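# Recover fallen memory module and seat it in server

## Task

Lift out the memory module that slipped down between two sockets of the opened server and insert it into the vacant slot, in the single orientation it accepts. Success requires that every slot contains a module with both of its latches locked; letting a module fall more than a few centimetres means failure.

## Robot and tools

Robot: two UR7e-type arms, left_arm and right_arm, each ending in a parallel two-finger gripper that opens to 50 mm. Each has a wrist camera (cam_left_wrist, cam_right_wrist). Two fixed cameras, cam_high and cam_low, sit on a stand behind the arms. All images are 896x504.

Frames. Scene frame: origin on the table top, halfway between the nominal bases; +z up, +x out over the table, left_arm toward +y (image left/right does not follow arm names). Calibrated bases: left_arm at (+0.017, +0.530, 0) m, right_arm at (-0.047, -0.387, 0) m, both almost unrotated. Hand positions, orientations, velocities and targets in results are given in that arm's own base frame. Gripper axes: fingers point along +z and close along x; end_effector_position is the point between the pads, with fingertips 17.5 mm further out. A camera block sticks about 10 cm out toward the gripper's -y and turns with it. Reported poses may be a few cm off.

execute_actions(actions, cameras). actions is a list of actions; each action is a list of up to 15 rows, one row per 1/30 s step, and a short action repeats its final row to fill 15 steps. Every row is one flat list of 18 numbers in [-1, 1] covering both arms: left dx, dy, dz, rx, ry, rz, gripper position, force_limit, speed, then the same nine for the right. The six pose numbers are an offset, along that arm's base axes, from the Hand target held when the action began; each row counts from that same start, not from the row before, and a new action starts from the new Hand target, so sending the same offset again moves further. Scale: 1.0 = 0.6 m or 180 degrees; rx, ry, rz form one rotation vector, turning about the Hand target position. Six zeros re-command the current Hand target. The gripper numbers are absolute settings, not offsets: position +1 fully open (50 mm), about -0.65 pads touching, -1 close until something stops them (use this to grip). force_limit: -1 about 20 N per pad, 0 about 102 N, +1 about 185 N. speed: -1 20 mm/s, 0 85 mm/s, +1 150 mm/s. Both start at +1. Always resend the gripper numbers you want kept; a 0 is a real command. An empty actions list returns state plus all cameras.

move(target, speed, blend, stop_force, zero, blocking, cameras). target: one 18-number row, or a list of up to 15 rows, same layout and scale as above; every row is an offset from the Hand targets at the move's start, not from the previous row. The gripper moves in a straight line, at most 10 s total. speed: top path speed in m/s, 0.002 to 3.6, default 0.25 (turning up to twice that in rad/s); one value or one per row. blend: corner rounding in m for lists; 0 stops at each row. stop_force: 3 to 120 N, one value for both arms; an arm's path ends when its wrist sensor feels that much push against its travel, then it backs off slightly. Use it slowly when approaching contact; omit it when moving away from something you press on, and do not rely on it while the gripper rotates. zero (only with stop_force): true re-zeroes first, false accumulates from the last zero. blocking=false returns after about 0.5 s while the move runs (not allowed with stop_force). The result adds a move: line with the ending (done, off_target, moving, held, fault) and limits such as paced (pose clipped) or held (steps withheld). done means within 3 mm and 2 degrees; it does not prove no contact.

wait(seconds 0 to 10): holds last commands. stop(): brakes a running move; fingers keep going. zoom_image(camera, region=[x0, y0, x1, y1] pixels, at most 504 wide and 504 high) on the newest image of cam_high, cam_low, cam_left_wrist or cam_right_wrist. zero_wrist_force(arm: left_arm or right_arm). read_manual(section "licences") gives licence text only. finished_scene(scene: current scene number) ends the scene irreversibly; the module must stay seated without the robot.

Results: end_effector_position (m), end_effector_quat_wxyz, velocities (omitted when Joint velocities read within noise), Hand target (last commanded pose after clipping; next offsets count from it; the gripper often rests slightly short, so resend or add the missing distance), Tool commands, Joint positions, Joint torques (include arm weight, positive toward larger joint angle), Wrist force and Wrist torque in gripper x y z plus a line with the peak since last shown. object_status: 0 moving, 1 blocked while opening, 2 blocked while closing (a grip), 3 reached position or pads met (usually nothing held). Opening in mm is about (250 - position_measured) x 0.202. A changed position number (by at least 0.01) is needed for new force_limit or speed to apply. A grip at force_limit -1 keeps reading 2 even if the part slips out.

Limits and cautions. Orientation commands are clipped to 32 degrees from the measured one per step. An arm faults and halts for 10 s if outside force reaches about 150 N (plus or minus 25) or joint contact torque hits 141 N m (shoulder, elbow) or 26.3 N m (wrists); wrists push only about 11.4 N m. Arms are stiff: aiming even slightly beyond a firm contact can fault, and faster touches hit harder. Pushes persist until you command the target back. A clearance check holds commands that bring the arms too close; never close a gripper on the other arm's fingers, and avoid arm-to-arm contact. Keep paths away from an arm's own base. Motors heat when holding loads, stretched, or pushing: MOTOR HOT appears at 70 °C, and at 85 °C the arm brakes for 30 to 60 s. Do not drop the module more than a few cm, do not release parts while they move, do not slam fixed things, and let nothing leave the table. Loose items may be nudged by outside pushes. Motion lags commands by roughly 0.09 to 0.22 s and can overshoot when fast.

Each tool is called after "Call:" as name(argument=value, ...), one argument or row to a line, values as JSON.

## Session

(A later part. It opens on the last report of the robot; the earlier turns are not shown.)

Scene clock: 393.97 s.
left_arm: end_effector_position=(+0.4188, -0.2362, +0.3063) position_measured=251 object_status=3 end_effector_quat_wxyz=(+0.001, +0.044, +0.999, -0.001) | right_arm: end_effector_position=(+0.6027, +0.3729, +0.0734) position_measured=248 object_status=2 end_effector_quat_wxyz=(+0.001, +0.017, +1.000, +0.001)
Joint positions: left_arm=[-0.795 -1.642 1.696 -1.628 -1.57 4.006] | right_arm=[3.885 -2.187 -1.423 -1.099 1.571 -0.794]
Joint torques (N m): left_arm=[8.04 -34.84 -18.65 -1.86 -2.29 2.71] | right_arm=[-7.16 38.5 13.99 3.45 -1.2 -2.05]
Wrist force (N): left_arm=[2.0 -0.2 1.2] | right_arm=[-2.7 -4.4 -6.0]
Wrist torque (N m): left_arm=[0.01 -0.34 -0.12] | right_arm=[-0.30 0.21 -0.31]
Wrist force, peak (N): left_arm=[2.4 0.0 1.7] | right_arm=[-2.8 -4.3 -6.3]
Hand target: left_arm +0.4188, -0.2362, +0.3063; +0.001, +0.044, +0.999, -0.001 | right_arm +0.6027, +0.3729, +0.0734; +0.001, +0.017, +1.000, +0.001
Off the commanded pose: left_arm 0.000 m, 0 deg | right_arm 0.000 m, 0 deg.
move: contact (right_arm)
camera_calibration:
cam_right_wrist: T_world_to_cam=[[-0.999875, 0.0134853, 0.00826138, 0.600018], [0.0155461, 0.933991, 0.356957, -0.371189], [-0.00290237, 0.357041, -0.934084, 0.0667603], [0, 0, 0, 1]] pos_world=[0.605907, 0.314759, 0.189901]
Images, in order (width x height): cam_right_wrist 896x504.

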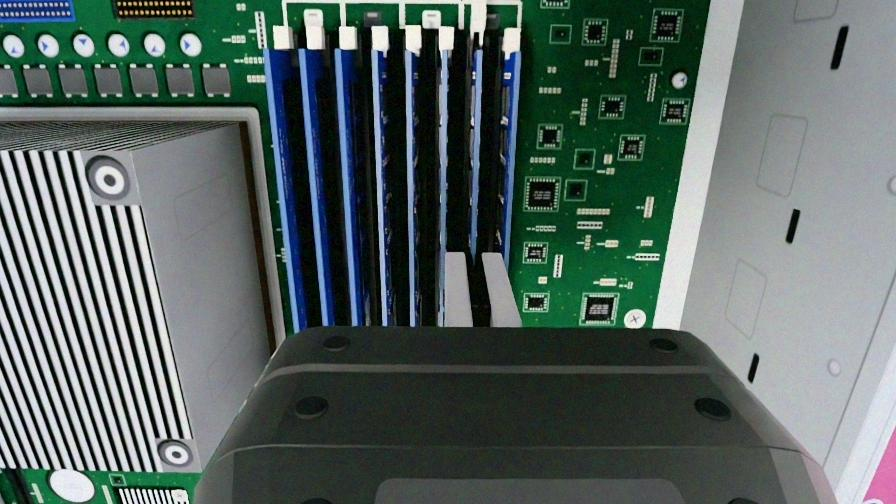

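Good. Release and press.

Call:
execute_actions(
  actions=[
    [[0,0,0,0,0,0,-1,-0.7,-0.8,0,0,0,0,0,0,-0.45,-0.7,-0.9]],
    [[0,0,0,0,0,0,-1,-0.7,-0.8,0,0,0.01,0,0,0,-0.45,-0.7,-0.9]],
    [[0,0,0,0,0,0,-1,-0.7,-0.8,0,0,0.013,0,0,0,-0.45,-0.7,-0.9]],
    [[0,0,0,0,0,0,-1,-0.7,-0.8,0,0,0,0,0,0,-1,-0.7,-0.8]],
  ],
)

Call:
move(
  target=[0,0,0,0,0,0,-1,-0.7,-0.8, 0,0,-0.036,0,0,0,-1,-0.7,-0.8],
  speed=0.01,
  stop_force=85,
)

Call:
move(
  target=[
    [0,0,0,0,0,0,-1,-0.7,-0.8, 0,0,0.015,0,0,0,-1,-0.7,-0.8],
    [0,0,0,0,0,0,-1,-0.7,-0.8, 0.003,0.078,0.015,0,0,0,-1,-0.7,-0.8],
  ],
  speed=0.04,
)

Call:
move(
  target=[0,0,0,0,0,0,-1,-0.7,-0.8, 0,0,-0.036,0,0,0,-1,-0.7,-0.8],
  speed=0.01,
  stop_force=75,
)

Call:
move(
  target=[
    [0,0,0,0,0,0,-1,-0.7,-0.8, 0,0,0.015,0,0,0,-1,-0.7,-0.8],
    [0,0,0,0,0,0,-1,-0.7,-0.8, -0.006,-0.156,0.015,0,0,0,-1,-0.7,-0.8],
  ],
  speed=0.04,
)

Call:
move(
  target=[0,0,0,0,0,0,-1,-0.7,-0.8, 0,0,-0.036,0,0,0,-1,-0.7,-0.8],
  speed=0.01,
  stop_force=75,
)

Call:
move(
  target=[0,0,0,0,0,0,-1,-0.7,-0.8, 0,0,0.07,0,0,0,-1,-0.7,-0.8],
  speed=0.1,
  cameras=["cam_right_wrist"],
)

Call:
zoom_image(
  camera="cam_right_wrist",
  region=[340, 100, 560, 300],
)

Call:
move(
  target=[0,0,0,0,0,0,-1,-0.7,-0.8, 0.01,0.23,0,0,0,0,-1,-0.7,-0.8],
  speed=0.12,
  cameras=["cam_right_wrist"],
)

Call:
zoom_image(
  camera="cam_right_wrist",
  region=[340, 40, 560, 240],
)

Scene clock: 400.87 s.
left_arm: end_effector_position=(+0.4188, -0.2362, +0.3063) position_measured=251 object_status=3 end_effector_quat_wxyz=(+0.001, +0.044, +0.999, -0.001) | right_arm: end_effector_position=(+0.6027, +0.3729, +0.0872) position_measured=251 object_status=3 end_effector_quat_wxyz=(+0.001, +0.017, +1.000, +0.001)
Joint positions: left_arm=[-0.795 -1.642 1.696 -1.628 -1.57 4.006] | right_arm=[3.885 -2.173 -1.408 -1.128 1.571 -0.794]
Joint torques (N m): left_arm=[9.44 -34.51 -18.52 -1.84 -2.07 2.81] | right_arm=[-5.99 52.35 27.57 1.22 -1.1 -1.46]
Wrist force (N): left_arm=[1.6 0.3 1.3] | right_arm=[-3.1 -1.7 1.7]
Wrist torque (N m): left_arm=[0.10 -0.27 -0.12] | right_arm=[-0.26 0.25 -0.30]
Wrist force, peak (N): left_arm=[2.3 -0.2 1.6] | right_arm=[-2.8 -4.5 -6.2]
Hand target: left_arm +0.4188, -0.2362, +0.3063; +0.001, +0.044, +0.999, -0.001 | right_arm +0.6027, +0.3729, +0.0872; +0.001, +0.017, +1.000, +0.001
Off the commanded pose: left_arm 0.000 m, 0 deg | right_arm 0.000 m, 0 deg.

Scene clock: 403.80 s.
left_arm: end_effector_position=(+0.4188, -0.2362, +0.3063) position_measured=251 object_status=3 end_effector_quat_wxyz=(+0.001, +0.044, +0.999, -0.001) | right_arm: end_effector_position=(+0.6029, +0.3730, +0.0714) position_measured=251 object_status=3 end_effector_quat_wxyz=(+0.001, +0.017, +1.000, +0.001)
Joint positions: left_arm=[-0.795 -1.642 1.696 -1.628 -1.57 4.006] | right_arm=[3.885 -2.189 -1.425 -1.094 1.571 -0.794]
Joint torques (N m): left_arm=[8.48 -34.4 -19.36 -1.77 -2.2 2.93] | right_arm=[7.33 -0.95 -2.72 -4 2.75 -0.84]
Wrist force (N): left_arm=[1.8 -0.1 1.1] | right_arm=[-0.5 -13.1 -85.0]
Wrist torque (N m): left_arm=[0.02 -0.31 -0.11] | right_arm=[-0.21 0.11 -0.28]
Wrist force, peak (N): left_arm=[2.4 0.4 1.5] | right_arm=[2.0 -20.9 -104.2]
Hand target: left_arm +0.4188, -0.2362, +0.3063; +0.001, +0.044, +0.999, -0.001 | right_arm +0.6029, +0.3730, +0.0714; +0.001, +0.017, +1.000, +0.002 (not the last commanded pose)
Off the commanded pose: left_arm 0.000 m, 0 deg | right_arm 0.006 m, 0 deg.
move: contact (right_arm)

Scene clock: 406.17 s.
left_arm: end_effector_position=(+0.4188, -0.2362, +0.3063) position_measured=251 object_status=3 end_effector_quat_wxyz=(+0.001, +0.044, +0.999, -0.001) | right_arm: end_effector_position=(+0.6047, +0.4196, +0.0804) position_measured=251 object_status=3 end_effector_quat_wxyz=(+0.001, +0.017, +1.000, +0.002)
Joint positions: left_arm=[-0.795 -1.642 1.696 -1.628 -1.57 4.006] | right_arm=[3.93 -2.24 -1.313 -1.155 1.571 -0.748]
Joint torques (N m): left_arm=[7.74 -34.2 -19.16 -1.77 -2.1 2.85] | right_arm=[12.95 41.15 27.54 1.23 -1.85 2.34]
Wrist force (N): left_arm=[2.0 0.1 1.6] | right_arm=[-2.8 -1.5 1.4]
Wrist torque (N m): left_arm=[0.05 -0.33 -0.12] | right_arm=[-0.23 0.21 -0.37]
Wrist force, peak (N): left_arm=[2.1 0.1 1.7] | right_arm=[-0.6 -13.2 -84.9]
Hand target: left_arm +0.4188, -0.2362, +0.3063; +0.001, +0.044, +0.999, -0.001 | right_arm +0.6047, +0.4198, +0.0804; +0.001, +0.017, +1.000, +0.002
Off the commanded pose: left_arm 0.000 m, 0 deg | right_arm 0.000 m, 0 deg.
move: done

Scene clock: 408.40 s.
left_arm: end_effector_position=(+0.4188, -0.2362, +0.3063) position_measured=251 object_status=3 end_effector_quat_wxyz=(+0.001, +0.044, +0.999, -0.001) | right_arm: end_effector_position=(+0.6049, +0.4199, +0.0717) position_measured=251 object_status=3 end_effector_quat_wxyz=(+0.002, +0.017, +1.000, +0.002)
Joint positions: left_arm=[-0.795 -1.642 1.696 -1.628 -1.57 4.006] | right_arm=[3.93 -2.249 -1.322 -1.137 1.571 -0.748]
Joint torques (N m): left_arm=[9.62 -34.61 -19.69 -1.81 -2.14 2.78] | right_arm=[11.14 7.42 5.64 -0.85 2.45 1.43]
Wrist force (N): left_arm=[2.0 0.0 1.3] | right_arm=[7.0 -20.7 -75.5]
Wrist torque (N m): left_arm=[0.04 -0.33 -0.12] | right_arm=[-0.07 0.02 -0.29]
Wrist force, peak (N): left_arm=[2.1 -0.2 1.8] | right_arm=[9.2 -27.4 -91.3]
Hand target: left_arm +0.4188, -0.2362, +0.3063; +0.001, +0.044, +0.999, -0.001 | right_arm +0.6049, +0.4199, +0.0717; +0.002, +0.017, +1.000, +0.002 (not the last commanded pose)
Off the commanded pose: left_arm 0.000 m, 0 deg | right_arm 0.013 m, 0 deg.
move: contact (right_arm)

Scene clock: 411.90 s.
left_arm: end_effector_position=(+0.4188, -0.2362, +0.3063) position_measured=251 object_status=3 end_effector_quat_wxyz=(+0.001, +0.044, +0.999, -0.001) | right_arm: end_effector_position=(+0.6013, +0.3265, +0.0807) position_measured=251 object_status=3 end_effector_quat_wxyz=(+0.002, +0.017, +1.000, +0.002)
Joint positions: left_arm=[-0.795 -1.642 1.696 -1.628 -1.57 4.006] | right_arm=[3.835 -2.126 -1.505 -1.076 1.571 -0.843]
Joint torques (N m): left_arm=[8.35 -34.85 -19.09 -1.95 -2.01 2.83] | right_arm=[-11.55 52.08 13.34 4.6 1.9 -2.46]
Wrist force (N): left_arm=[1.8 0.2 1.6] | right_arm=[-3.0 -1.6 1.6]
Wrist torque (N m): left_arm=[0.07 -0.31 -0.12] | right_arm=[-0.22 0.19 -0.25]
Wrist force, peak (N): left_arm=[2.3 0.1 1.3] | right_arm=[6.9 -20.6 -75.3]
Hand target: left_arm +0.4188, -0.2362, +0.3063; +0.001, +0.044, +0.999, -0.001 | right_arm +0.6013, +0.3263, +0.0807; +0.002, +0.017, +1.000, +0.002
Off the commanded pose: left_arm 0.000 m, 0 deg | right_arm 0.000 m, 0 deg.
move: done

Scene clock: 414.13 s.
left_arm: end_effector_position=(+0.4188, -0.2362, +0.3063) position_measured=251 object_status=3 end_effector_quat_wxyz=(+0.001, +0.044, +0.999, -0.001) | right_arm: end_effector_position=(+0.6014, +0.3263, +0.0716) position_measured=251 object_status=3 end_effector_quat_wxyz=(+0.002, +0.017, +1.000, +0.002)
Joint positions: left_arm=[-0.795 -1.642 1.696 -1.628 -1.57 4.006] | right_arm=[3.835 -2.136 -1.515 -1.056 1.571 -0.844]
Joint torques (N m): left_arm=[7.93 -35.06 -18.11 -1.78 -2.21 2.78] | right_arm=[4.94 9.58 6.94 -1.33 1.93 -2.12]
Wrist force (N): left_arm=[1.9 0.4 1.3] | right_arm=[4.5 -19.4 -70.1]
Wrist torque (N m): left_arm=[0.10 -0.33 -0.12] | right_arm=[-0.20 0.03 -0.19]
Wrist force, peak (N): left_arm=[2.3 0.0 1.5] | right_arm=[8.4 -27.2 -88.2]
Hand target: left_arm +0.4188, -0.2362, +0.3063; +0.001, +0.044, +0.999, -0.001 | right_arm +0.6014, +0.3263, +0.0716; +0.002, +0.017, +1.000, +0.002 (not the last commanded pose)
Off the commanded pose: left_arm 0.000 m, 0 deg | right_arm 0.013 m, 0 deg.
move: contact (right_arm)

Scene clock: 415.20 s.
left_arm: end_effector_position=(+0.4188, -0.2362, +0.3063) position_measured=251 object_status=3 end_effector_quat_wxyz=(+0.001, +0.044, +0.999, -0.001) | right_arm: end_effector_position=(+0.6014, +0.3263, +0.1135) position_measured=251 object_status=3 end_effector_quat_wxyz=(+0.002, +0.017, +1.000, +0.002)
Joint positions: left_arm=[-0.795 -1.642 1.696 -1.628 -1.57 4.006] | right_arm=[3.835 -2.092 -1.468 -1.148 1.571 -0.844]
Joint torques (N m): left_arm=[8.11 -34.81 -18.79 -1.86 -2.2 2.77] | right_arm=[6.78 50.49 27.75 0.92 -1.17 -0.9]
Wrist force (N): left_arm=[1.7 -0.1 1.4] | right_arm=[-2.8 -1.7 1.4]
Wrist torque (N m): left_arm=[0.02 -0.28 -0.12] | right_arm=[-0.24 0.20 -0.24]
Wrist force, peak (N): left_arm=[2.4 0.2 1.5] | right_arm=[4.6 -19.4 -70.1]
Hand target: left_arm +0.4188, -0.2362, +0.3063; +0.001, +0.044, +0.999, -0.001 | right_arm +0.6014, +0.3263, +0.1136; +0.002, +0.017, +1.000, +0.002
Off the commanded pose: left_arm 0.000 m, 0 deg | right_arm 0.000 m, 0 deg.
move: done
camera_calibration:
cam_right_wrist: T_world_to_cam=[[-0.999888, 0.0135509, 0.00638565, 0.599139], [0.0149394, 0.933447, 0.358403, -0.341644], [-0.00110399, 0.358458, -0.933545, 0.119202], [0, 0, 0, 1]] pos_world=[0.604307, 0.268059, 0.229901]
Images, in order (width x height): cam_right_wrist 896x504.

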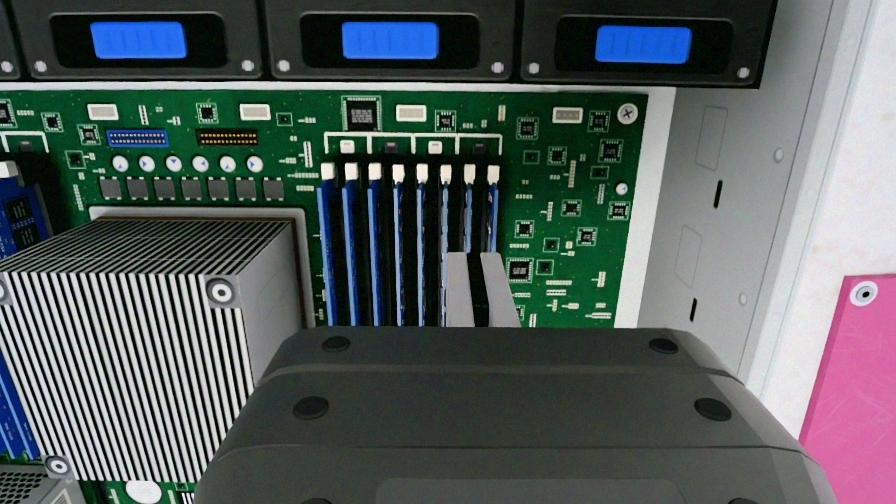

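Scaled by 2.291 from the camera's 896x504 image, which has a finer 1280x720 frame.

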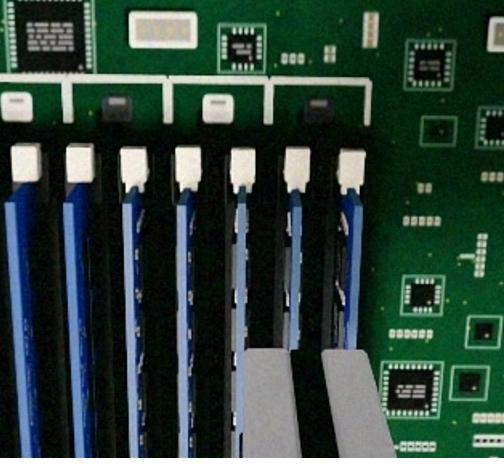

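Scene clock: 417.03 s.
left_arm: end_effector_position=(+0.4188, -0.2362, +0.3063) position_measured=251 object_status=3 end_effector_quat_wxyz=(+0.001, +0.044, +0.999, -0.001) | right_arm: end_effector_position=(+0.6074, +0.4642, +0.1136) position_measured=251 object_status=3 end_effector_quat_wxyz=(+0.002, +0.017, +1.000, +0.002)
Joint positions: left_arm=[-0.795 -1.642 1.696 -1.628 -1.57 4.006] | right_arm=[3.97 -2.278 -1.157 -1.272 1.57 -0.709]
Joint torques (N m): left_arm=[8.92 -34.1 -18.99 -1.9 -2.37 2.87] | right_arm=[11.39 44.1 27.96 0.83 -0.45 1.91]
Wrist force (N): left_arm=[2.0 0.0 1.4] | right_arm=[-3.2 -1.7 1.6]
Wrist torque (N m): left_arm=[0.03 -0.34 -0.12] | right_arm=[-0.26 0.23 -0.34]
Wrist force, peak (N): left_arm=[2.3 -0.1 1.5] | right_arm=[-2.9 -2.9 1.5]
Hand target: left_arm +0.4188, -0.2362, +0.3063; +0.001, +0.044, +0.999, -0.001 | right_arm +0.6074, +0.4643, +0.1136; +0.002, +0.017, +1.000, +0.002
Off the commanded pose: left_arm 0.000 m, 0 deg | right_arm 0.000 m, 0 deg.
move: done
camera_calibration:
cam_right_wrist: T_world_to_cam=[[-0.999888, 0.0135864, 0.00629219, 0.603275], [0.014939, 0.933447, 0.358404, -0.470528], [-0.001004, 0.358458, -0.933545, 0.0699025], [0, 0, 0, 1]] pos_world=[0.610307, 0.405959, 0.230101]
Images, in order (width x height): cam_right_wrist 896x504.

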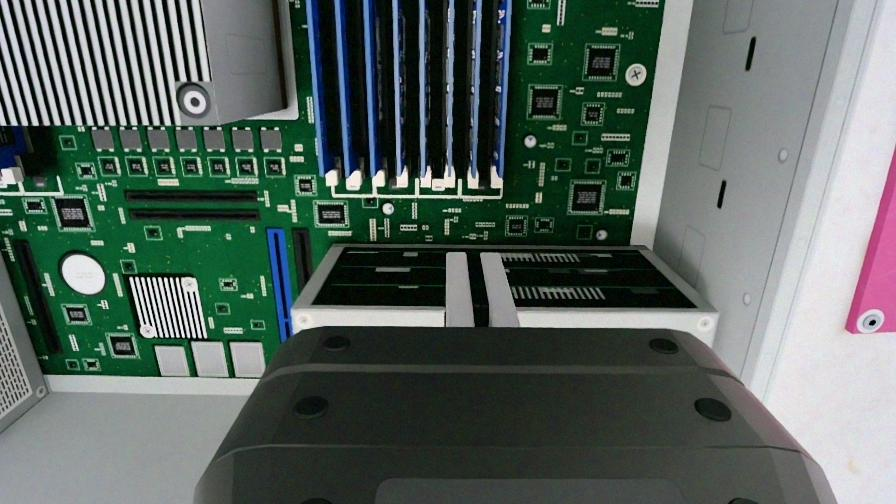

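Scaled by 2.291 from the camera's 896x504 image, which has a finer 1280x720 frame.

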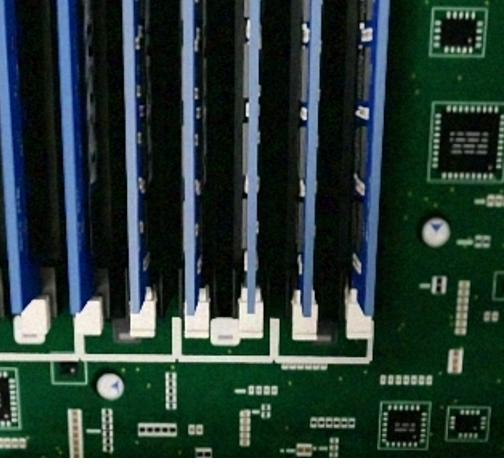

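Call:
move(
  target=[0,0,0,0,0,0,-1,-0.7,-0.8,0,0,0.3,0,0,0,-1,-0.7,-0.8],
  cameras=["cam_right_wrist"],
)

Scene clock: 420.63 s.
left_arm: end_effector_position=(+0.4188, -0.2362, +0.3063) position_measured=251 object_status=3 end_effector_quat_wxyz=(+0.001, +0.044, +0.999, -0.001) | right_arm: end_effector_position=(+0.6074, +0.4644, +0.2936) position_measured=251 object_status=3 end_effector_quat_wxyz=(+0.002, +0.017, +1.000, +0.002)
Joint positions: left_arm=[-0.795 -1.642 1.696 -1.628 -1.57 4.006] | right_arm=[3.97 -2.24 -0.758 -1.709 1.57 -0.709]
Joint torques (N m): left_arm=[8.32 -33.89 -19.03 -1.99 -2.16 2.72] | right_arm=[-9.88 44.69 28.86 0.97 1.94 -2.08]
Wrist force (N): left_arm=[1.9 0.1 1.3] | right_arm=[-3.0 -1.7 1.5]
Wrist torque (N m): left_arm=[0.05 -0.31 -0.11] | right_arm=[-0.24 0.20 -0.35]
Wrist force, peak (N): left_arm=[2.4 0.1 1.3] | right_arm=[-3.1 -1.8 3.8]
Hand target: left_arm +0.4188, -0.2362, +0.3063; +0.001, +0.044, +0.999, -0.001 | right_arm +0.6074, +0.4643, +0.2936; +0.002, +0.017, +1.000, +0.002
Off the commanded pose: left_arm 0.000 m, 0 deg | right_arm 0.000 m, 0 deg.
move: done
camera_calibration:
cam_right_wrist: T_world_to_cam=[[-0.999888, 0.0135509, 0.00638565, 0.602118], [0.0149394, 0.933447, 0.358403, -0.535098], [-0.00110399, 0.358458, -0.933545, 0.237873], [0, 0, 0, 1]] pos_world=[0.610307, 0.406059, 0.410001]
Images, in order (width x height): cam_right_wrist 896x504.

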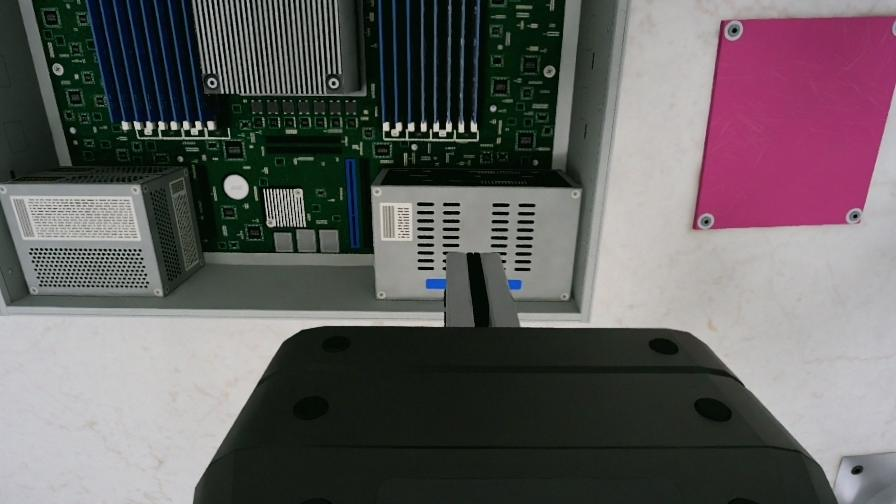

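Call:
finished_scene(
  scene=2,
)

The scene is finished: the task was done.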